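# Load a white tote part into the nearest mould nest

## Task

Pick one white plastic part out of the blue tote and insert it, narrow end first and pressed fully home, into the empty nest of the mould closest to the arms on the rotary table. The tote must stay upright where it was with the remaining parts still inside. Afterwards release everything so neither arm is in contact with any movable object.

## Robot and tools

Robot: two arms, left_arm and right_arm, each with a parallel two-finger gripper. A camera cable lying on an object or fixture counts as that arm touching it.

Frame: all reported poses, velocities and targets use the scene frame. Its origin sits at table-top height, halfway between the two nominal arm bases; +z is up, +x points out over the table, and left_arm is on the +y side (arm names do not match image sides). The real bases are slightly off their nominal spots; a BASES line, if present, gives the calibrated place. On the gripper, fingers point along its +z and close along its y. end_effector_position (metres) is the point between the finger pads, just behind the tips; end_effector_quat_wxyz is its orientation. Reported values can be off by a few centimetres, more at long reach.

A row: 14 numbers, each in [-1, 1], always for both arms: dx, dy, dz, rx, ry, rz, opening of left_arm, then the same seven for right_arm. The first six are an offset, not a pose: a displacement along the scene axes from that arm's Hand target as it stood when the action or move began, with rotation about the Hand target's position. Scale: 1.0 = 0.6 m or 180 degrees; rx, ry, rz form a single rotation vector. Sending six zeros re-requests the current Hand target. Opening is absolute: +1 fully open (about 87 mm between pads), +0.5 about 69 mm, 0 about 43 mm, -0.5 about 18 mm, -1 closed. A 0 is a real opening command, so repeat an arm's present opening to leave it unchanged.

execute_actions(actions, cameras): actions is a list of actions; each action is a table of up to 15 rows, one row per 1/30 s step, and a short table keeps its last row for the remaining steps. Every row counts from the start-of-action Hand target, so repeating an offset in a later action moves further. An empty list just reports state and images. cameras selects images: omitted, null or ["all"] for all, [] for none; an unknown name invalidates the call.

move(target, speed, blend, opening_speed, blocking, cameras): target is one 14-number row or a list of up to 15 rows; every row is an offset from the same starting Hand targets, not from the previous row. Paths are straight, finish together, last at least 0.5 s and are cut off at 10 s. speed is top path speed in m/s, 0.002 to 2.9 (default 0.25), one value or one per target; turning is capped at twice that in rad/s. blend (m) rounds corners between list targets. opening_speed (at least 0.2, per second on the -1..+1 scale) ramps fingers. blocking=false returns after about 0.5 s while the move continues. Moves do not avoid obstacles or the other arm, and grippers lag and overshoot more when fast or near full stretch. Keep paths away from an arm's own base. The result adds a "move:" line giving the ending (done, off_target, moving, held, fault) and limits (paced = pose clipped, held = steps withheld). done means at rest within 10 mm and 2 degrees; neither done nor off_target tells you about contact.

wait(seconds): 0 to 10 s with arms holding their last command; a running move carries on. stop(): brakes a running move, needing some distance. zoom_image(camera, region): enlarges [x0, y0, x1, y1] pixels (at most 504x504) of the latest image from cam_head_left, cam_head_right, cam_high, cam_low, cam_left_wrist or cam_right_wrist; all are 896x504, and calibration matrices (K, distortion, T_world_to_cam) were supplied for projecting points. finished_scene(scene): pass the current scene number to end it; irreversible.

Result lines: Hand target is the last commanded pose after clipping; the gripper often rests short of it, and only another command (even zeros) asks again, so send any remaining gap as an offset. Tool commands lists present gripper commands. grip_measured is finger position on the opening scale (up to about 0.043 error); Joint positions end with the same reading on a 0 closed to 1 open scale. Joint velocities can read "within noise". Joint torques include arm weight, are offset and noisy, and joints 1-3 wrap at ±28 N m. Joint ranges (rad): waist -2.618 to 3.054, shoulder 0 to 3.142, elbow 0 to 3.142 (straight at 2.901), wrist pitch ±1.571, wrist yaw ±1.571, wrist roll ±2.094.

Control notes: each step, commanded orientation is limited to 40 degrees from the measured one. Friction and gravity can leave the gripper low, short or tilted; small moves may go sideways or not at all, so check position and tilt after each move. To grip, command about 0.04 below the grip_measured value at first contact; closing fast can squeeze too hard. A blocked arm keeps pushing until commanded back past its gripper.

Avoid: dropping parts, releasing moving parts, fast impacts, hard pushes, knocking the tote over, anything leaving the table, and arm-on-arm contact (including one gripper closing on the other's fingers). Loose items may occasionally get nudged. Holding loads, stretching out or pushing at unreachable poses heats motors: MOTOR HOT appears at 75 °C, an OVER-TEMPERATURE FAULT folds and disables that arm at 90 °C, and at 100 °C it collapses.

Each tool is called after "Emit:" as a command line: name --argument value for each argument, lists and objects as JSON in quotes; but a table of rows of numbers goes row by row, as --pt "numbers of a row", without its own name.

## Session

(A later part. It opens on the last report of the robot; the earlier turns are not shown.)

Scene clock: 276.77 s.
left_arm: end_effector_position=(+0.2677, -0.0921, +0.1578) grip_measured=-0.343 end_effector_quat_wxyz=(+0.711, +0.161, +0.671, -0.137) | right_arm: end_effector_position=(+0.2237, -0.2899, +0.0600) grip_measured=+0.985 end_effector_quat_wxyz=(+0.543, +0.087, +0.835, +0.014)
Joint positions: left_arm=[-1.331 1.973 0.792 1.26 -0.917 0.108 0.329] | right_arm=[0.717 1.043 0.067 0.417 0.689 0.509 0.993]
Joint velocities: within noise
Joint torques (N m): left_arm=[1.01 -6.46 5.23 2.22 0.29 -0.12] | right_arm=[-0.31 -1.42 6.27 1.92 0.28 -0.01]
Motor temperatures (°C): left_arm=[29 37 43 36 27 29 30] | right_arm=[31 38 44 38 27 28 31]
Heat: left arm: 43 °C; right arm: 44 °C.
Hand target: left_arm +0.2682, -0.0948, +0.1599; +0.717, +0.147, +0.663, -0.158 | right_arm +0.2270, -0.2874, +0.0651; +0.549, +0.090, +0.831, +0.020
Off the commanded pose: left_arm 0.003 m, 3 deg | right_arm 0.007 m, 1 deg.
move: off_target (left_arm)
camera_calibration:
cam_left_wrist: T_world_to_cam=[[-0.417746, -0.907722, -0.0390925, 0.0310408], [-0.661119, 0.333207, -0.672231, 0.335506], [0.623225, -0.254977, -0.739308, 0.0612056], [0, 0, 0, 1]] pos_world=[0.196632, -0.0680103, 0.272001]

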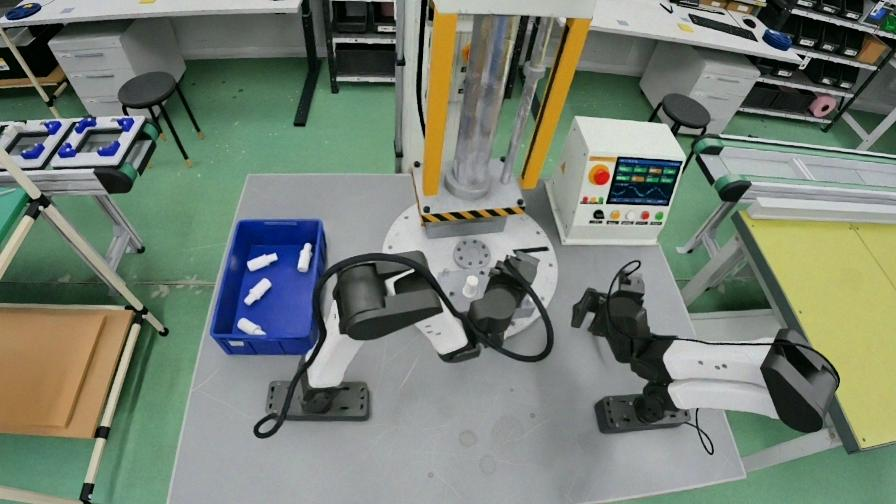

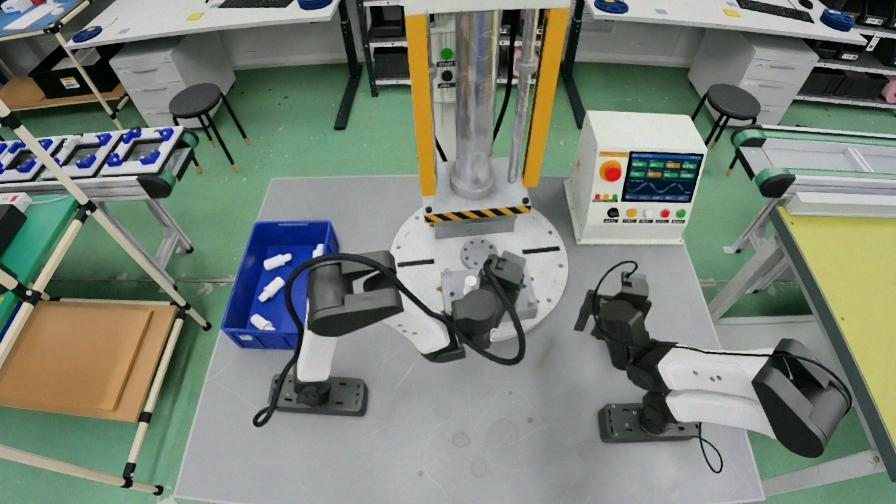

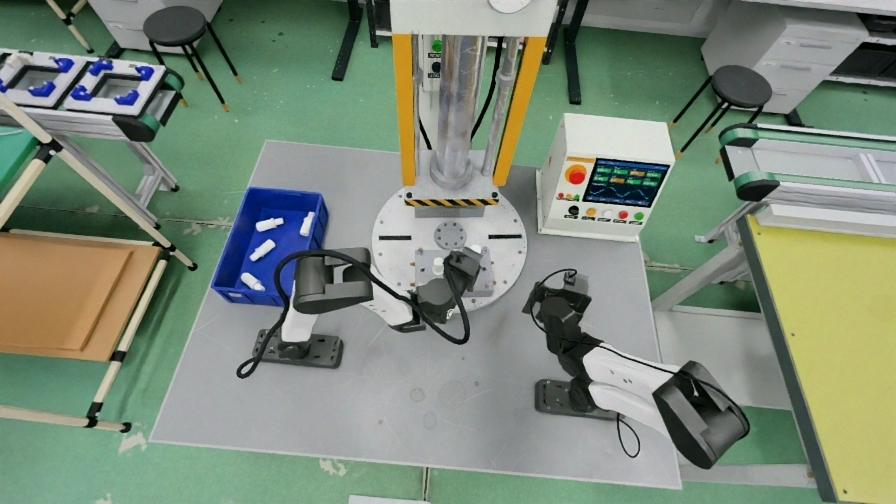

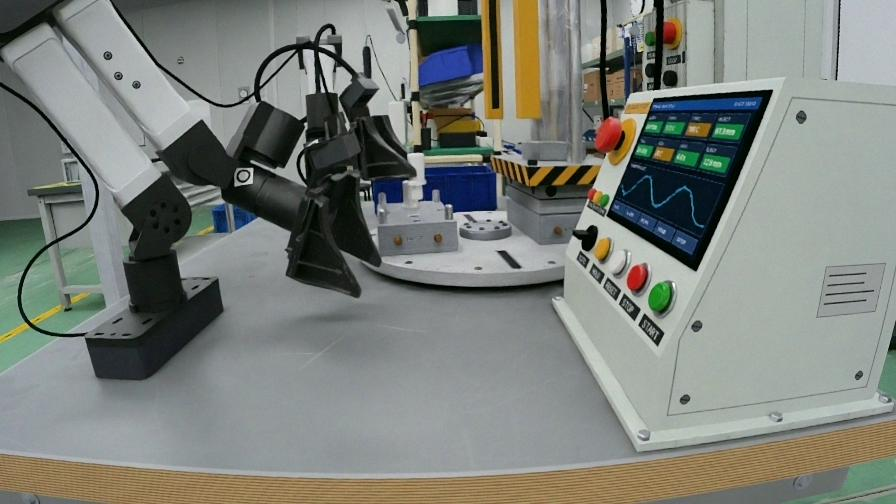

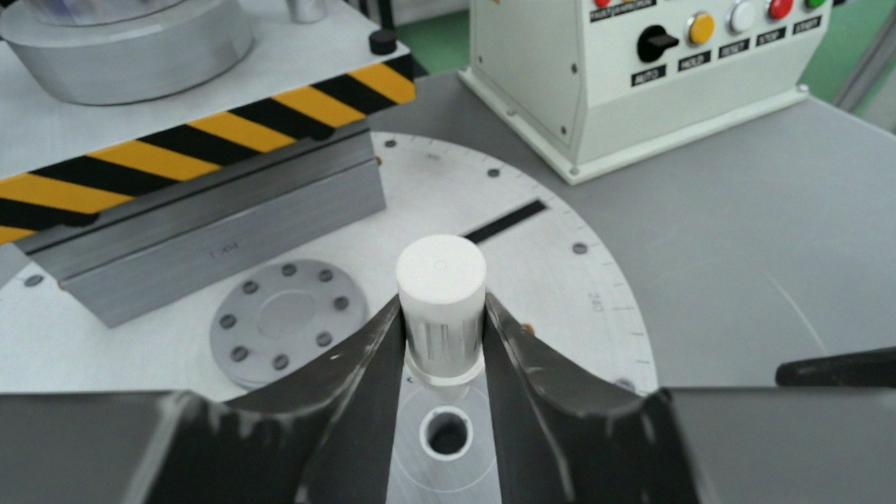

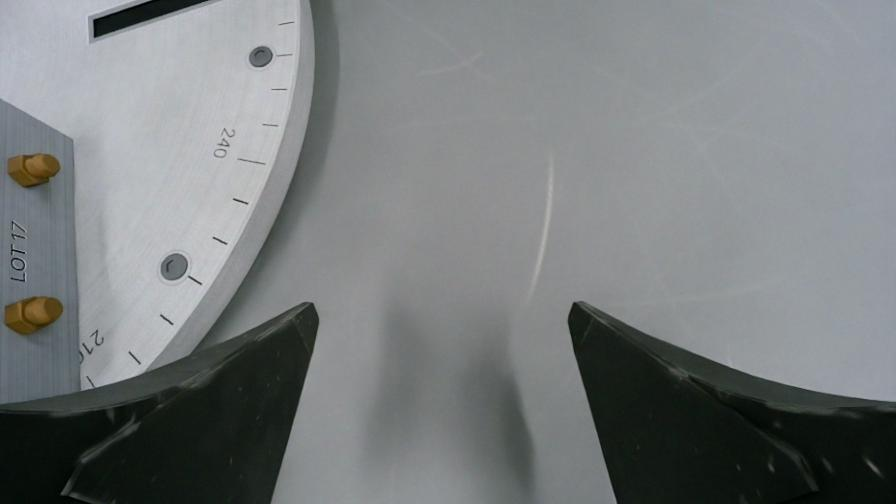

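Emit:
move --target '[-0.0083,0.0058,-0.0333,0.0108,-0.0086,0,-0.5, 0,0,0,0,0,0,1]' --speed 0.06 --cameras '["cam_left_wrist","cam_low","cam_high"]'

Emit:
zoom_image --camera "cam_left_wrist" --region '[360, 340, 530, 504]'

Emit:
zoom_image --camera "cam_low" --region '[390, 145, 450, 225]'

Emit:
zoom_image --camera "cam_high" --region '[410, 220, 510, 320]'

Scene clock: 331.77 s.
left_arm: end_effector_position=(+0.2677, -0.0878, +0.1361) grip_measured=-0.343 end_effector_quat_wxyz=(+0.713, +0.174, +0.668, -0.123) | right_arm: end_effector_position=(+0.2237, -0.2899, +0.0600) grip_measured=+0.985 end_effector_quat_wxyz=(+0.543, +0.087, +0.835, +0.014)
Joint positions: left_arm=[-1.331 2.047 0.768 1.358 -0.917 0.147 0.329] | right_arm=[0.717 1.043 0.067 0.417 0.689 0.509 0.993]
Joint velocities: within noise
Joint torques (N m): left_arm=[-0.16 -6.41 4.56 2.41 0.18 0.03] | right_arm=[-0.32 -1.5 6.39 1.9 0.28 0]
Motor temperatures (°C): left_arm=[29 39 42 39 27 29 30] | right_arm=[30 38 44 38 27 28 31]
Heat: left arm: 42 °C; right arm: 44 °C.
Hand target: left_arm +0.2632, -0.0913, +0.1400; +0.723, +0.161, +0.656, -0.145 | right_arm +0.2270, -0.2874, +0.0651; +0.549, +0.090, +0.831, +0.020
Off the commanded pose: left_arm 0.007 m, 3 deg | right_arm 0.007 m, 1 deg.
move: off_target (left_arm)
camera_calibration:
cam_left_wrist: T_world_to_cam=[[-0.415079, -0.906405, -0.0783593, 0.0388706], [-0.650706, 0.355968, -0.670722, 0.318464], [0.635839, -0.227414, -0.737558, 0.0450872], [0, 0, 0, 1]] pos_world=[0.194693, -0.0678773, 0.249902]
Images, in order (width x height): cam_high 896x504, cam_low 896x504, cam_left_wrist 896x504.

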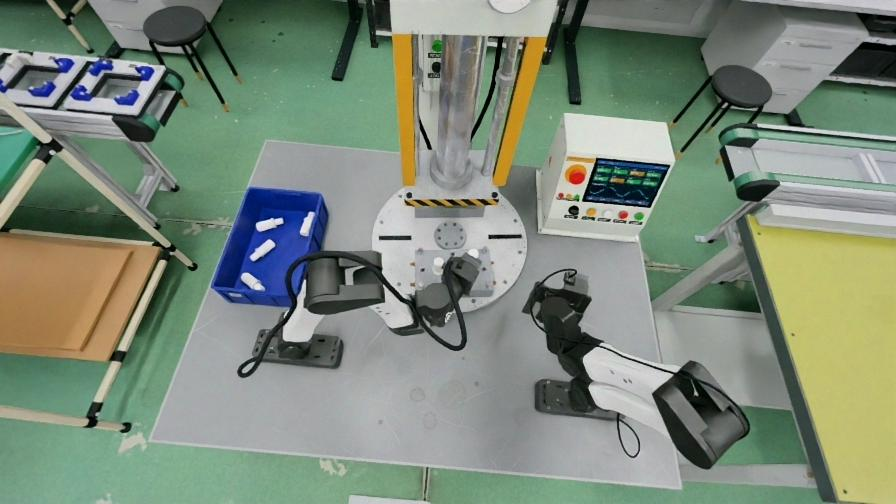

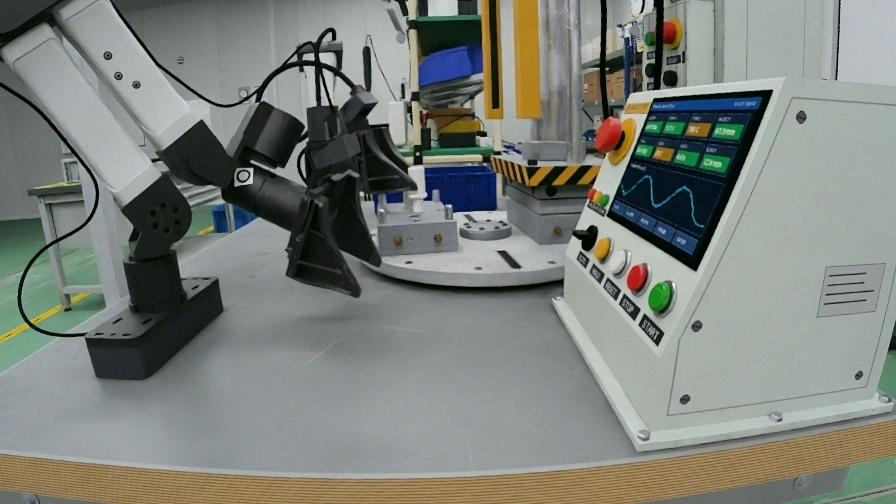

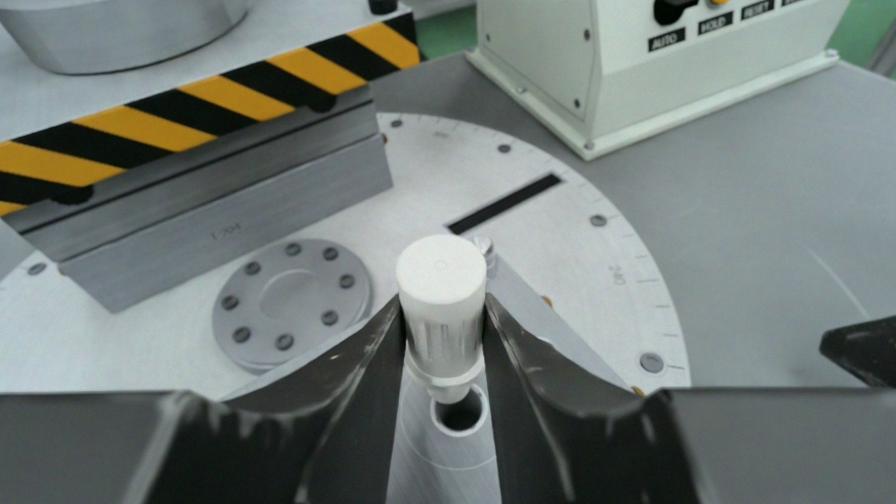

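Scaled by 2.965 from the camera's 896x504 image, which has a finer 1280x720 frame.

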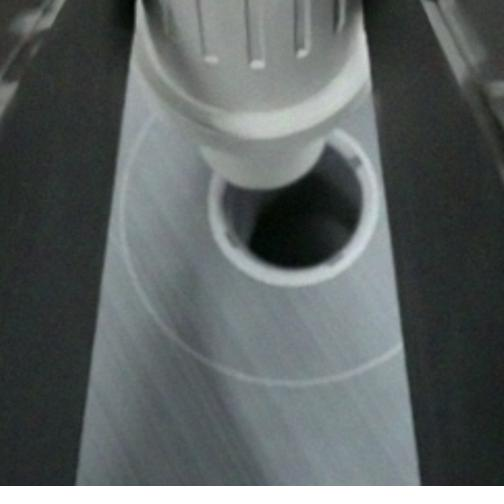

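Scaled by 6.300 from the camera's 896x504 image, which has a finer 1280x720 frame.

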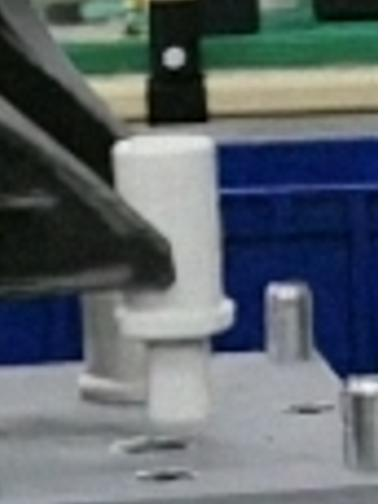

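Scaled by 5.040 from the camera's 896x504 image, which has a finer 1280x720 frame.

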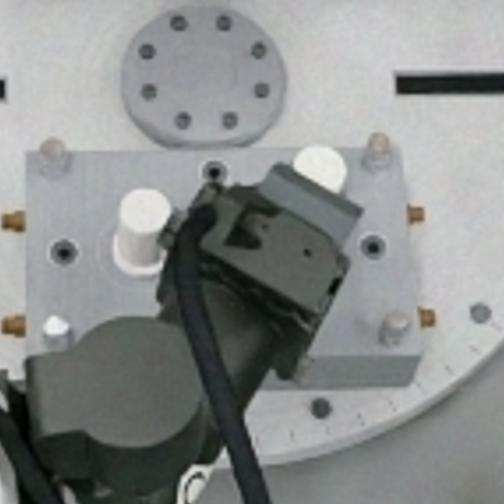

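Emit:
move --target '[-0.0117,0.0028,0.0017,-0.0121,0.0057,0,-0.5, 0,0,0,0,0,0,1]' --speed 0.06 --cameras '["cam_left_wrist","cam_low"]'

Emit:
zoom_image --camera "cam_left_wrist" --region '[360, 340, 530, 504]'

Emit:
zoom_image --camera "cam_low" --region '[390, 145, 450, 225]'

Scene clock: 366.20 s.
left_arm: end_effector_position=(+0.2589, -0.0887, +0.1320) grip_measured=-0.343 end_effector_quat_wxyz=(+0.709, +0.176, +0.670, -0.131) | right_arm: end_effector_position=(+0.2237, -0.2899, +0.0600) grip_measured=+0.985 end_effector_quat_wxyz=(+0.543, +0.087, +0.835, +0.014)
Joint positions: left_arm=[-1.351 2.047 0.753 1.362 -0.922 0.129 0.329] | right_arm=[0.717 1.043 0.067 0.417 0.689 0.509 0.993]
Joint velocities: within noise
Joint torques (N m): left_arm=[0.12 -7.31 4.33 2.42 0.01 -0.15] | right_arm=[-0.36 -1.42 6.3 1.91 0.29 -0.01]
Motor temperatures (°C): left_arm=[29 38 41 45 27 29 30] | right_arm=[30 38 44 38 27 28 31]
Heat: left arm: 45 °C; right arm: 44 °C.
Hand target: left_arm +0.2562, -0.0897, +0.1410; +0.720, +0.146, +0.660, -0.159 | right_arm +0.2270, -0.2874, +0.0651; +0.549, +0.090, +0.831, +0.020
Off the commanded pose: left_arm 0.009 m, 5 deg | right_arm 0.007 m, 1 deg.
move: off_target (left_arm)
camera_calibration:
cam_left_wrist: T_world_to_cam=[[-0.429729, -0.900356, -0.068497, 0.0371267], [-0.652347, 0.362015, -0.665874, 0.310558], [0.624321, -0.241462, -0.742913, 0.0498465], [0, 0, 0, 1]] pos_world=[0.187426, -0.0669635, 0.246367]
Images, in order (width x height): cam_low 896x504, cam_left_wrist 896x504.

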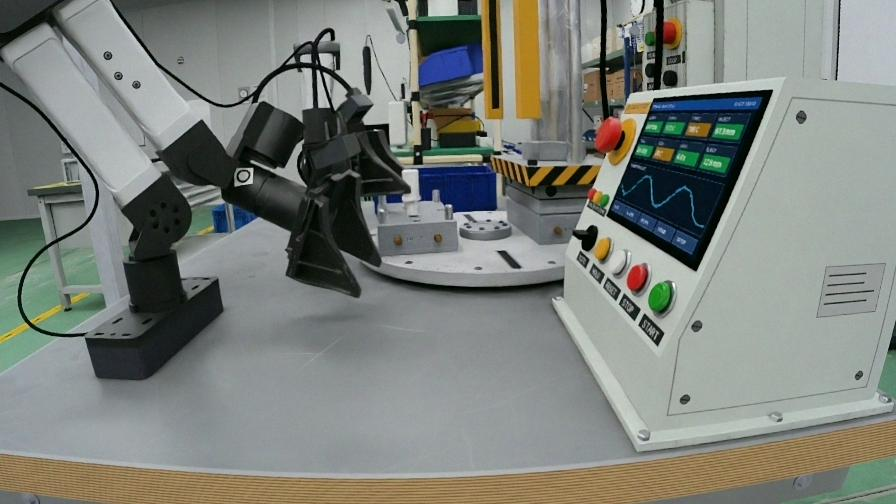

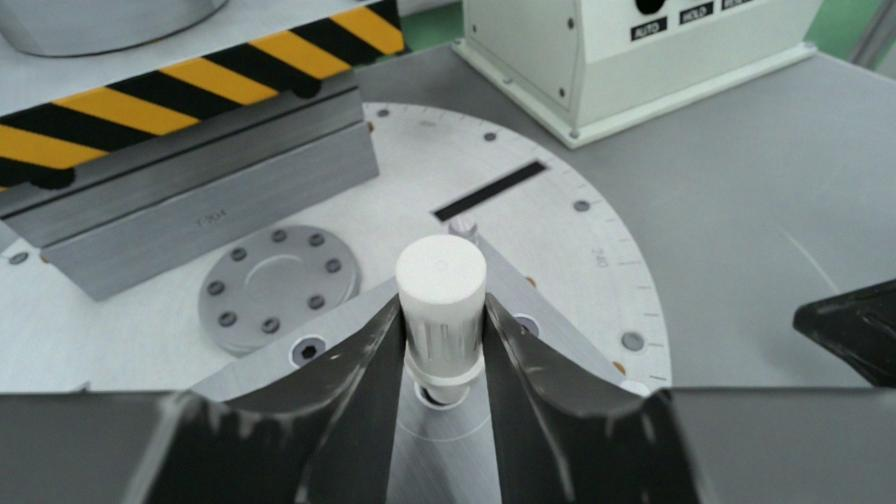

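Scaled by 2.965 from the camera's 896x504 image, which has a finer 1280x720 frame.

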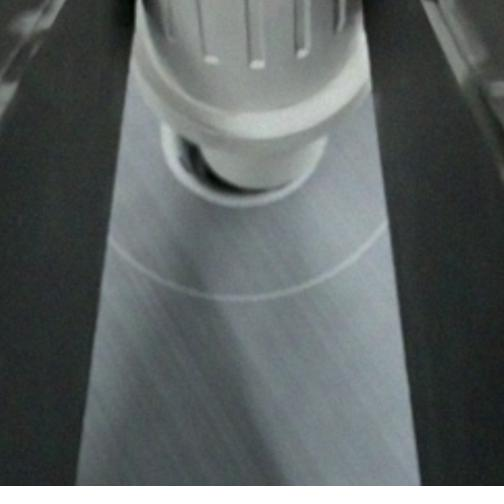

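Scaled by 6.300 from the camera's 896x504 image, which has a finer 1280x720 frame.

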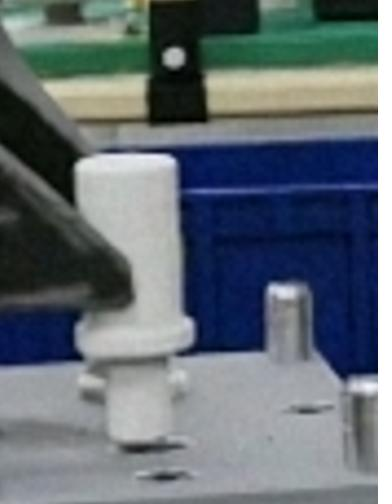

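Emit:
move --target '[0.016,0.0103,0.0058,-0.015,0.007,0,-0.5, 0,0,0,0,0,0,1]' --speed 0.06 --cameras '["cam_left_wrist","cam_low"]'

Emit:
zoom_image --camera "cam_left_wrist" --region '[360, 340, 530, 504]'

Emit:
zoom_image --camera "cam_low" --region '[390, 145, 450, 225]'

Scene clock: 399.83 s.
left_arm: end_effector_position=(+0.2634, -0.0840, +0.1281) grip_measured=-0.343 end_effector_quat_wxyz=(+0.705, +0.158, +0.676, -0.145) | right_arm: end_effector_position=(+0.2237, -0.2899, +0.0600) grip_measured=+0.985 end_effector_quat_wxyz=(+0.543, +0.087, +0.835, +0.014)
Joint positions: left_arm=[-1.334 2.047 0.734 1.372 -0.912 0.073 0.329] | right_arm=[0.717 1.043 0.067 0.417 0.689 0.509 0.993]
Joint velocities: within noise
Joint torques (N m): left_arm=[1.43 -8.94 3.95 2.32 0.22 -0.15] | right_arm=[-0.32 -1.46 6.49 1.92 0.29 -0.02]
Motor temperatures (°C): left_arm=[29 39 41 46 27 29 30] | right_arm=[30 37 44 39 27 28 31]
Heat: left arm: 46 °C; right arm: 44 °C.
Hand target: left_arm +0.2658, -0.0833, +0.1443; +0.716, +0.127, +0.664, -0.176 | right_arm +0.2270, -0.2874, +0.0651; +0.549, +0.090, +0.831, +0.020
Off the commanded pose: left_arm 0.017 m, 5 deg | right_arm 0.007 m, 1 deg.
move: off_target (left_arm)
camera_calibration:
cam_left_wrist: T_world_to_cam=[[-0.42589, -0.904557, -0.0198568, 0.0354551], [-0.670851, 0.330429, -0.66391, 0.31117], [0.607105, -0.269432, -0.747549, 0.0480974], [0, 0, 0, 1]] pos_world=[0.194648, -0.0577895, 0.243248]
Images, in order (width x height): cam_low 896x504, cam_left_wrist 896x504.

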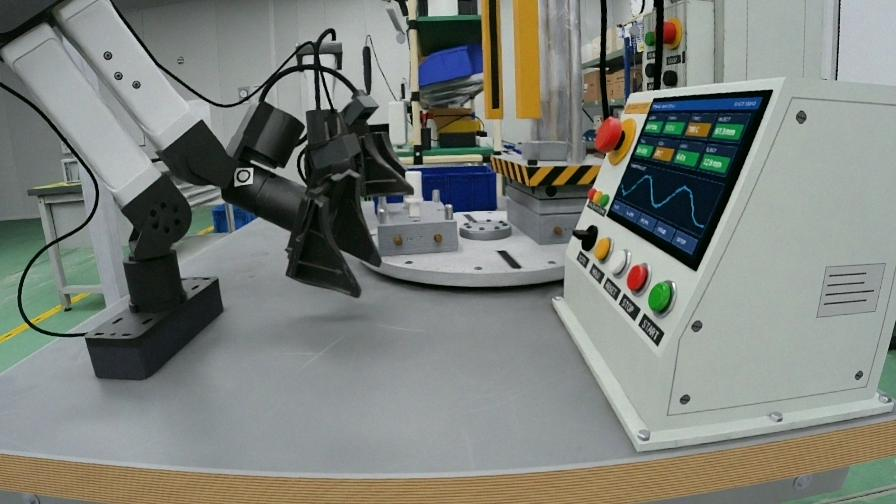

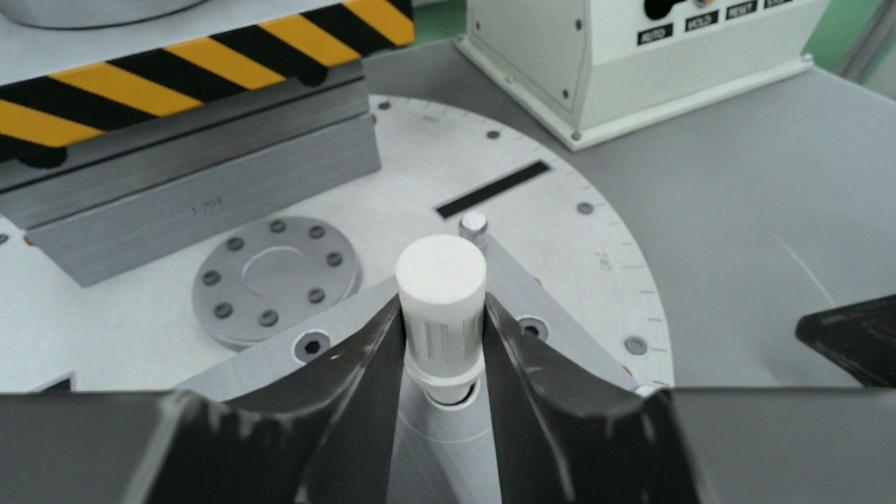

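Scaled by 2.965 from the camera's 896x504 image, which has a finer 1280x720 frame.

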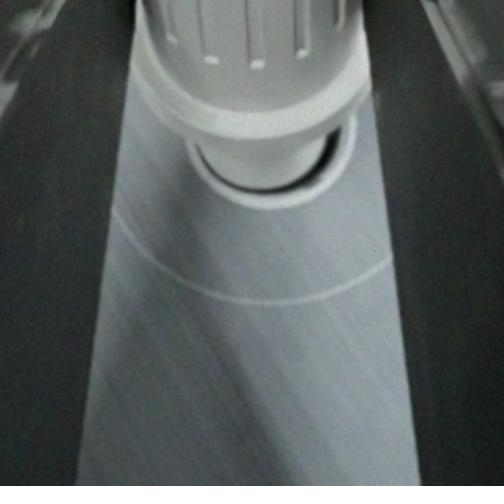

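Scaled by 6.300 from the camera's 896x504 image, which has a finer 1280x720 frame.

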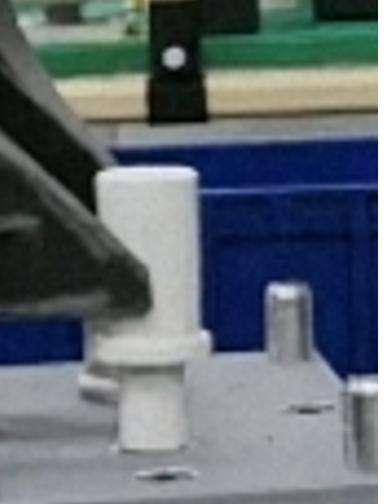

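Emit:
move --target '[-0.0007,-0.0015,-0.042,0.002,-0.001,0,-0.5, 0,0,0,0,0,0,1]' --speed 0.04 --cameras '["cam_left_wrist","cam_low"]'

Emit:
zoom_image --camera "cam_left_wrist" --region '[360, 340, 530, 504]'

Emit:
zoom_image --camera "cam_low" --region '[390, 145, 450, 225]'

Scene clock: 416.10 s.
left_arm: end_effector_position=(+0.2627, -0.0852, +0.1108) grip_measured=-0.343 end_effector_quat_wxyz=(+0.702, +0.163, +0.678, -0.145) | right_arm: end_effector_position=(+0.2237, -0.2899, +0.0600) grip_measured=+0.985 end_effector_quat_wxyz=(+0.543, +0.087, +0.835, +0.014)
Joint positions: left_arm=[-1.334 2.109 0.734 1.42 -0.905 0.067 0.329] | right_arm=[0.717 1.043 0.067 0.417 0.689 0.509 0.993]
Joint velocities: within noise
Joint torques (N m): left_arm=[1.26 -6.34 3.78 2.73 0.12 -0.11] | right_arm=[-0.27 -1.35 6.35 1.93 0.24 -0.01]
Motor temperatures (°C): left_arm=[29 40 40 44 27 29 30] | right_arm=[30 37 44 39 27 28 31]
Heat: left arm: 44 °C; right arm: 44 °C.
Hand target: left_arm +0.2653, -0.0843, +0.1191; +0.716, +0.130, +0.663, -0.173 | right_arm +0.2270, -0.2874, +0.0651; +0.549, +0.090, +0.831, +0.020
Off the commanded pose: left_arm 0.009 m, 6 deg | right_arm 0.007 m, 1 deg.
move: off_target (left_arm)
camera_calibration:
cam_left_wrist: T_world_to_cam=[[-0.432345, -0.901353, -0.0252933, 0.0363366], [-0.671689, 0.340645, -0.657871, 0.300135], [0.60159, -0.267438, -0.752706, 0.0373866], [0, 0, 0, 1]] pos_world=[0.194816, -0.0594889, 0.226511]
Images, in order (width x height): cam_low 896x504, cam_left_wrist 896x504.

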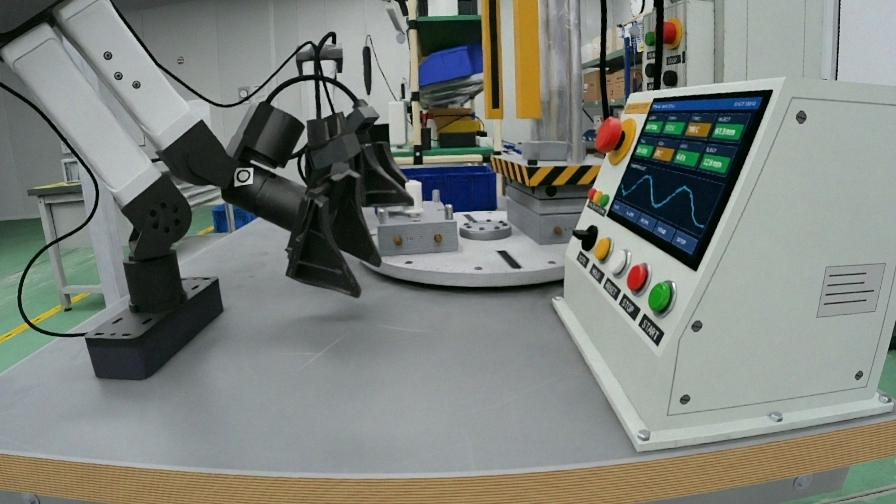

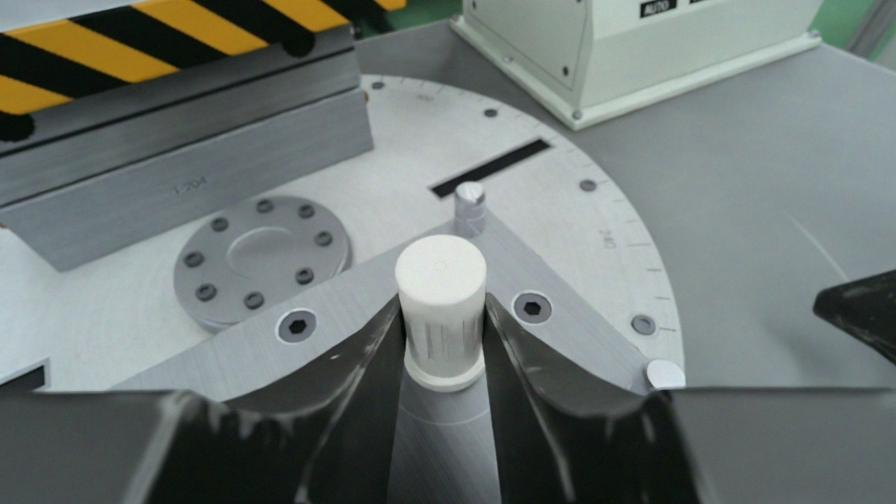

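Scaled by 2.965 from the camera's 896x504 image, which has a finer 1280x720 frame.

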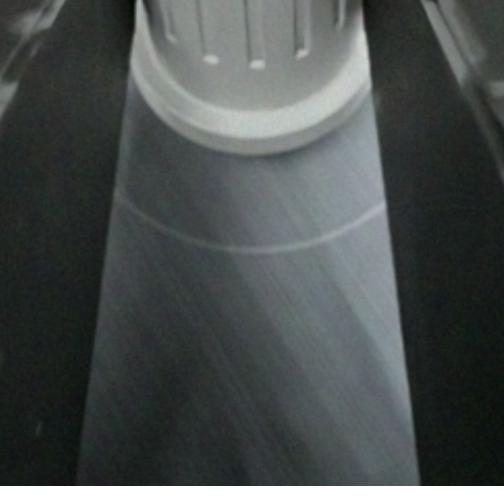

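Scaled by 6.300 from the camera's 896x504 image, which has a finer 1280x720 frame.

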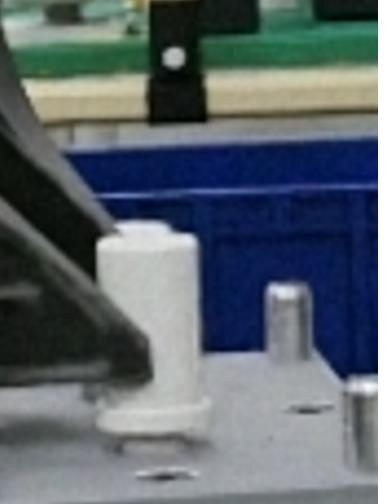

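Emit:
move --target '[0,0,-0.017,0,0,0,-0.5, 0,0,0,0,0,0,1]' --speed 0.03 --cameras '["cam_left_wrist","cam_low"]'

Emit:
zoom_image --camera "cam_left_wrist" --region '[360, 340, 530, 504]'

Emit:
zoom_image --camera "cam_low" --region '[390, 145, 450, 225]'

Scene clock: 442.20 s.
left_arm: end_effector_position=(+0.2622, -0.0855, +0.1046) grip_measured=-0.343 end_effector_quat_wxyz=(+0.699, +0.166, +0.680, -0.145) | right_arm: end_effector_position=(+0.2237, -0.2899, +0.0600) grip_measured=+0.985 end_effector_quat_wxyz=(+0.543, +0.087, +0.835, +0.014)
Joint positions: left_arm=[-1.334 2.125 0.734 1.422 -0.902 0.06 0.329] | right_arm=[0.717 1.043 0.067 0.417 0.689 0.509 0.993]
Joint velocities: within noise
Joint torques (N m): left_arm=[1.29 -4.89 3.78 2.98 0.08 -0.11] | right_arm=[-0.36 -1.46 6.26 1.93 0.3 0.01]
Motor temperatures (°C): left_arm=[29 39 40 48 27 29 30] | right_arm=[30 37 44 39 27 28 31]
Heat: left arm: 48 °C; right arm: 44 °C.
Hand target: left_arm +0.2653, -0.0843, +0.1089; +0.717, +0.130, +0.663, -0.173 | right_arm +0.2270, -0.2874, +0.0651; +0.549, +0.090, +0.831, +0.020
Off the commanded pose: left_arm 0.005 m, 6 deg | right_arm 0.007 m, 1 deg.
joint sent to its limit (left arm) — joint 4 (wrist pitch), upper limit. The joint targets still meet the commanded pose.
move: off_target (left_arm)
camera_calibration:
cam_left_wrist: T_world_to_cam=[[-0.435775, -0.899594, -0.0288152, 0.0370617], [-0.674376, 0.347544, -0.651483, 0.296441], [0.596085, -0.264467, -0.758116, 0.0351896], [0, 0, 0, 1]] pos_world=[0.195087, -0.0603792, 0.220872]
Images, in order (width x height): cam_low 896x504, cam_left_wrist 896x504.

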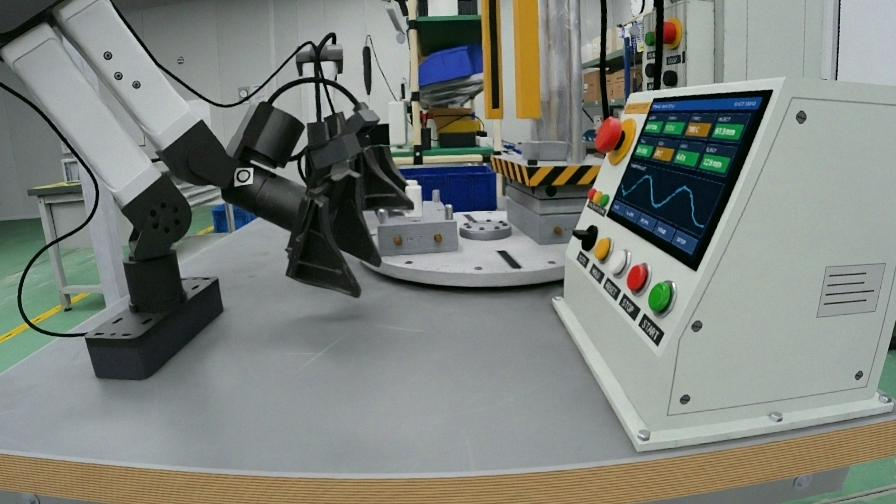

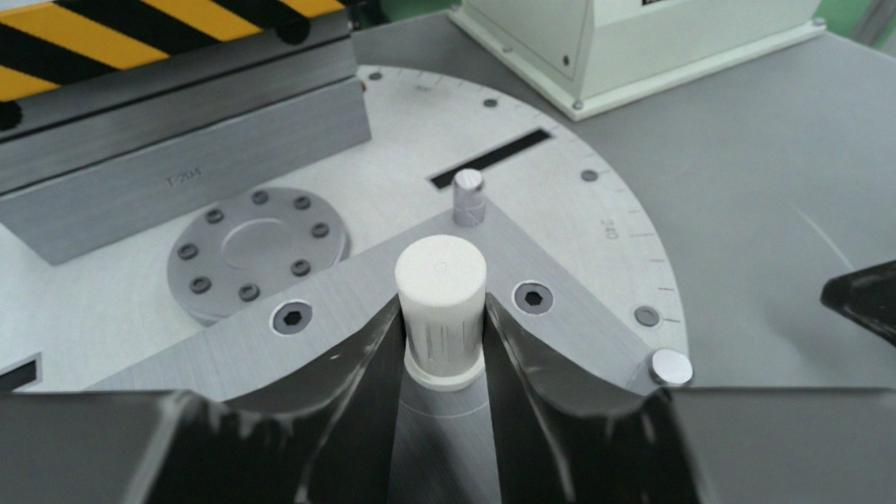

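Scaled by 2.965 from the camera's 896x504 image, which has a finer 1280x720 frame.

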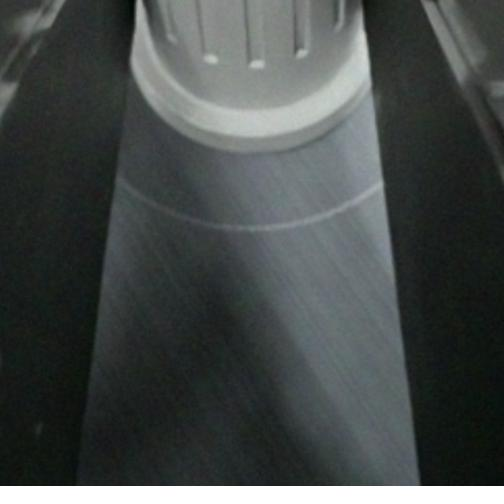

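Scaled by 6.300 from the camera's 896x504 image, which has a finer 1280x720 frame.

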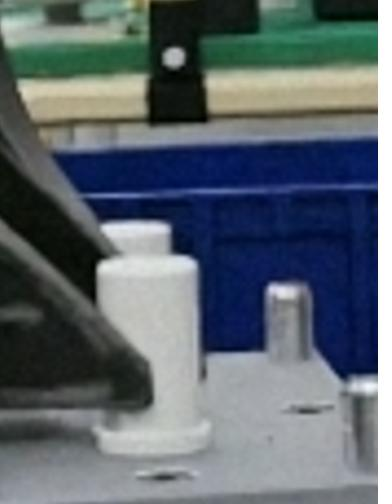

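Emit:
move --target '[0,0,-0.012,0,0,0,-0.5, 0,0,0,0,0,0,1]' --speed 0.03 --cameras '["cam_left_wrist","cam_low"]'

Emit:
zoom_image --camera "cam_left_wrist" --region '[360, 340, 530, 504]'

Emit:
zoom_image --camera "cam_low" --region '[390, 145, 450, 225]'

Scene clock: 449.93 s.
left_arm: end_effector_position=(+0.2626, -0.0856, +0.1040) grip_measured=-0.343 end_effector_quat_wxyz=(+0.699, +0.164, +0.681, -0.145) | right_arm: end_effector_position=(+0.2237, -0.2899, +0.0600) grip_measured=+0.985 end_effector_quat_wxyz=(+0.543, +0.087, +0.835, +0.014)
Joint positions: left_arm=[-1.334 2.128 0.737 1.423 -0.906 0.057 0.329] | right_arm=[0.717 1.043 0.067 0.417 0.689 0.509 0.993]
Joint velocities: within noise
Joint torques (N m): left_arm=[1.33 -3.84 3.66 2.97 0.11 -0.19] | right_arm=[-0.39 -1.47 6.27 1.9 0.28 0]
Motor temperatures (°C): left_arm=[29 39 40 50 27 29 30] | right_arm=[30 37 44 39 27 28 31]
Heat: left arm: 50 °C; right arm: 44 °C.
Hand target: left_arm +0.2654, -0.0843, +0.1018; +0.717, +0.130, +0.663, -0.173 | right_arm +0.2270, -0.2874, +0.0651; +0.549, +0.090, +0.831, +0.020
Off the commanded pose: left_arm 0.004 m, 6 deg | right_arm 0.007 m, 1 deg.
joint sent to its limit (left arm) — joint 4 (wrist pitch), upper limit. The joint targets still meet the commanded pose.
move: off_target (left_arm)
camera_calibration:
cam_left_wrist: T_world_to_cam=[[-0.43207, -0.901485, -0.0252852, 0.0356549], [-0.676882, 0.342693, -0.651454, 0.296643], [0.595942, -0.264359, -0.758266, 0.0345799], [0, 0, 0, 1]] pos_world=[0.19559, -0.0603735, 0.220372]
Images, in order (width x height): cam_low 896x504, cam_left_wrist 896x504.

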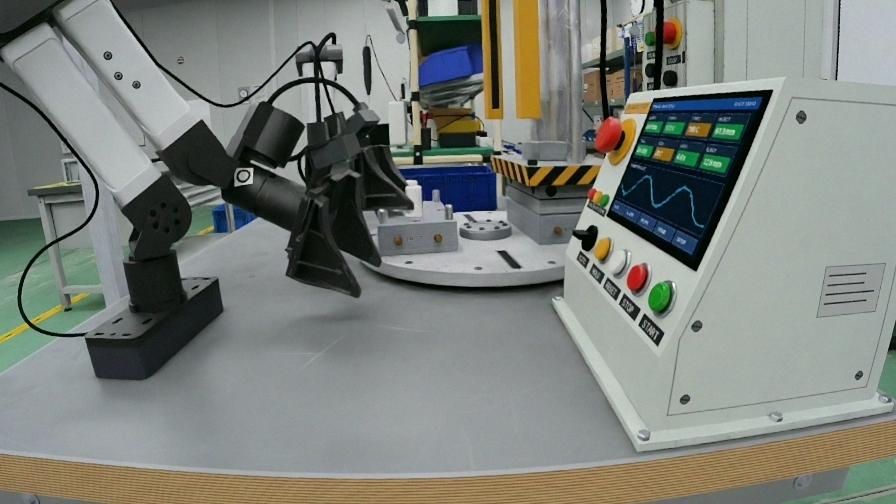

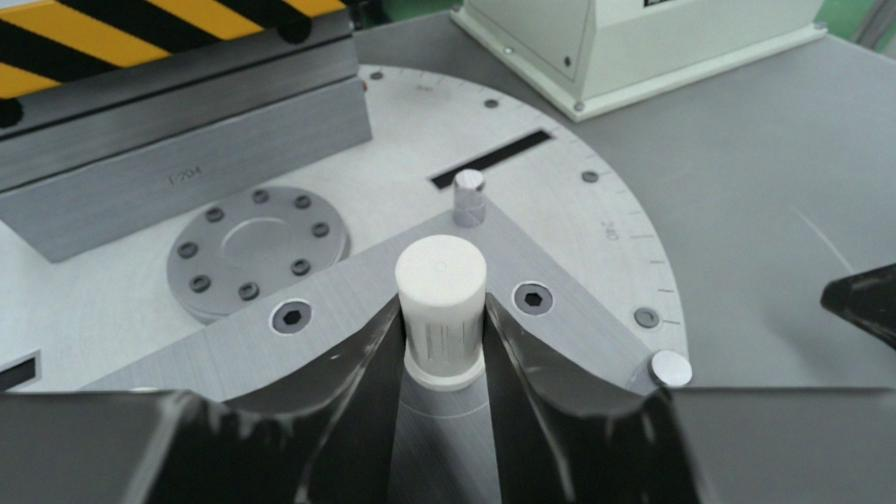

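Scaled by 2.965 from the camera's 896x504 image, which has a finer 1280x720 frame.

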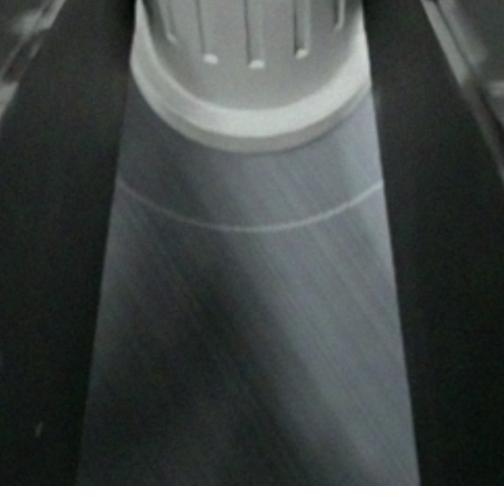

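Scaled by 6.300 from the camera's 896x504 image, which has a finer 1280x720 frame.

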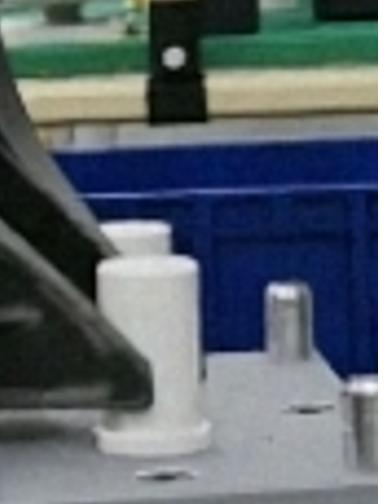

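Emit:
move --target '[-0.002,0,0.009,0,0,0,-0.5, 0,0,0,0,0,0,1]' --speed 0.03 --cameras '[]'

Emit:
move --target '[0,0,0,0,0,0,0.15, 0,0,0,0,0,0,1]' --opening_speed 0.4 --cameras '["cam_left_wrist","cam_low","cam_high"]'

Emit:
zoom_image --camera "cam_low" --region '[390, 145, 450, 225]'

Emit:
zoom_image --camera "cam_high" --region '[410, 220, 510, 320]'

Scene clock: 461.30 s.
left_arm: end_effector_position=(+0.2626, -0.0856, +0.1040) grip_measured=-0.343 end_effector_quat_wxyz=(+0.699, +0.162, +0.681, -0.145) | right_arm: end_effector_position=(+0.2237, -0.2899, +0.0600) grip_measured=+0.985 end_effector_quat_wxyz=(+0.543, +0.087, +0.835, +0.014)
Joint positions: left_arm=[-1.334 2.128 0.737 1.423 -0.907 0.054 0.329] | right_arm=[0.717 1.043 0.067 0.417 0.689 0.509 0.993]
Joint velocities: within noise
Joint torques (N m): left_arm=[1.05 -4.89 3.47 2.97 0.09 -0.07] | right_arm=[-0.28 -1.42 6.32 1.94 0.27 0.01]
Motor temperatures (°C): left_arm=[29 38 39 52 27 29 30] | right_arm=[30 37 44 39 27 28 31]
Heat: left arm: 52 °C; right arm: 44 °C.
Hand target: left_arm +0.2641, -0.0843, +0.1072; +0.717, +0.130, +0.663, -0.173 | right_arm +0.2270, -0.2874, +0.0651; +0.549, +0.090, +0.831, +0.020
Off the commanded pose: left_arm 0.004 m, 6 deg | right_arm 0.007 m, 1 deg.
joint sent to its limit (left arm) — joint 4 (wrist pitch), upper limit. The joint targets still meet the commanded pose.
move: off_target (left_arm)
No camera images: "cameras" was empty.

Scene clock: 463.13 s.
left_arm: end_effector_position=(+0.2627, -0.0842, +0.0956) grip_measured=+0.150 end_effector_quat_wxyz=(+0.696, +0.167, +0.684, -0.138) | right_arm: end_effector_position=(+0.2237, -0.2899, +0.0600) grip_measured=+0.985 end_effector_quat_wxyz=(+0.543, +0.087, +0.835, +0.014)
Joint positions: left_arm=[-1.334 2.148 0.737 1.423 -0.91 0.054 0.575] | right_arm=[0.717 1.043 0.067 0.417 0.689 0.509 0.993]
Joint velocities: within noise
Joint torques (N m): left_arm=[1.03 -6.43 3.32 2.98 0.11 -0.08] | right_arm=[-0.34 -1.43 6.28 1.93 0.26 0.02]
Motor temperatures (°C): left_arm=[29 38 39 52 27 29 30] | right_arm=[30 37 44 39 27 28 31]
Heat: left arm: 52 °C; right arm: 44 °C.
Hand target: left_arm +0.2641, -0.0844, +0.1072; +0.717, +0.130, +0.663, -0.174 | right_arm +0.2270, -0.2874, +0.0651; +0.549, +0.090, +0.831, +0.020
Off the commanded pose: left_arm 0.012 m, 7 deg | right_arm 0.007 m, 1 deg.
joint sent to its limit (left arm) — joint 4 (wrist pitch), upper limit. The joint targets still meet the commanded pose.
move: off_target (left_arm)
camera_calibration:
cam_left_wrist: T_world_to_cam=[[-0.428493, -0.902757, -0.0377334, 0.0368418], [-0.68212, 0.35059, -0.641716, 0.291773], [0.592543, -0.249232, -0.766014, 0.0314466], [0, 0, 0, 1]] pos_world=[0.196177, -0.0611958, 0.212714]
Images, in order (width x height): cam_high 896x504, cam_low 896x504, cam_left_wrist 896x504.

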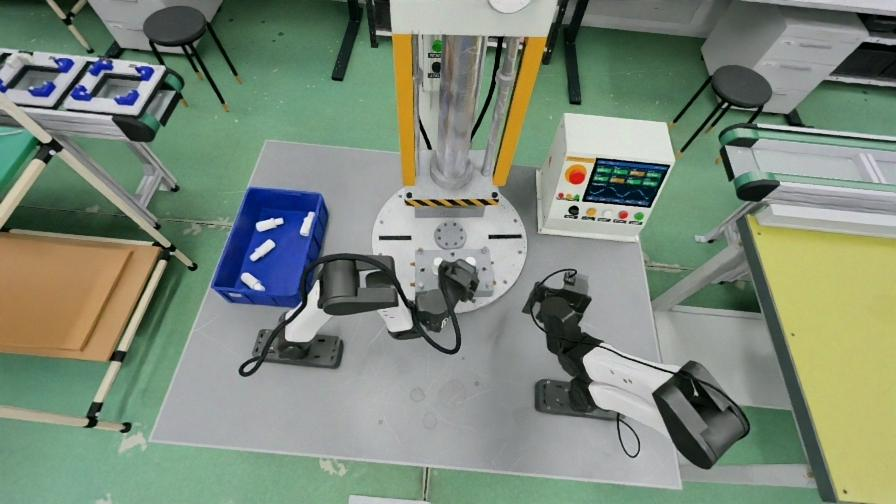

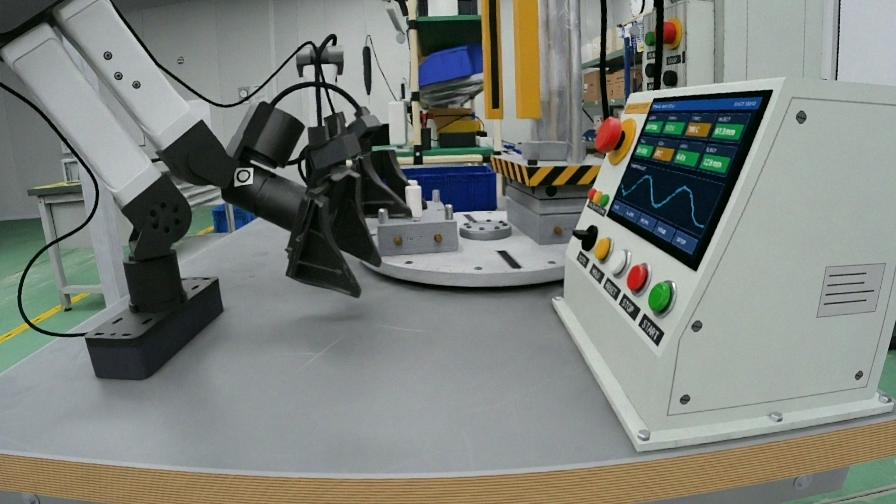

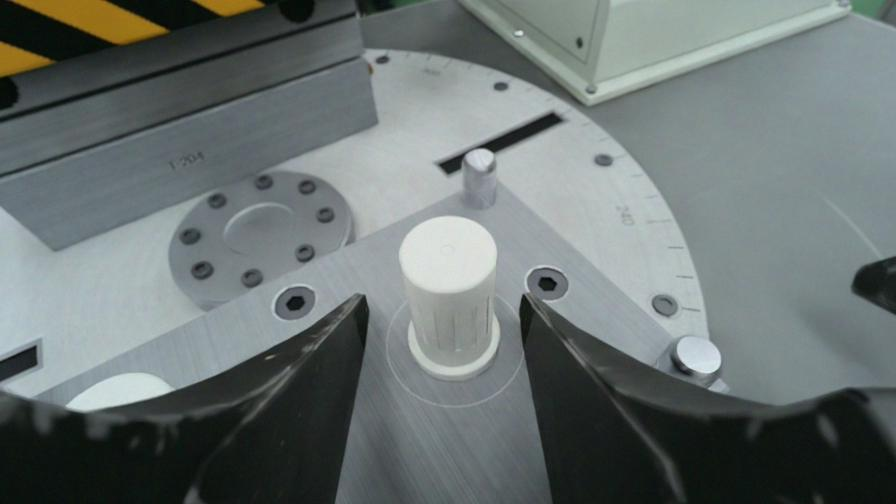

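Scaled by 6.300 from the camera's 896x504 image, which has a finer 1280x720 frame.

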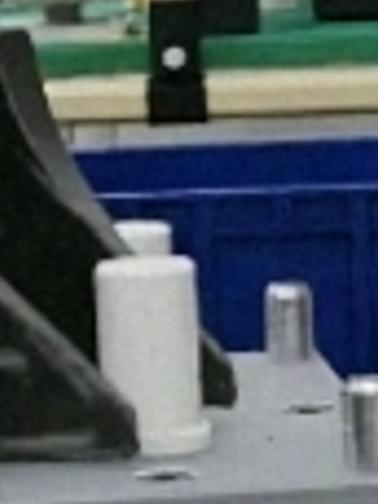

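Scaled by 5.040 from the camera's 896x504 image, which has a finer 1280x720 frame.

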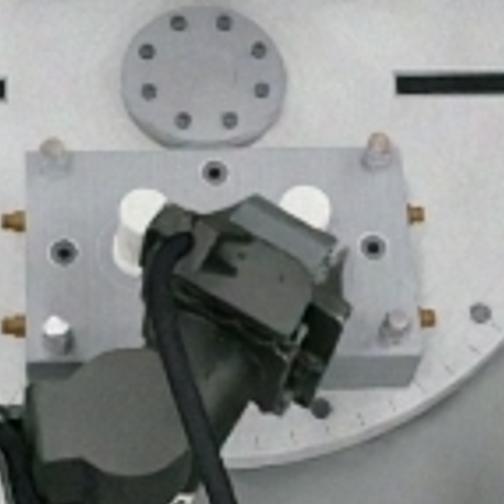

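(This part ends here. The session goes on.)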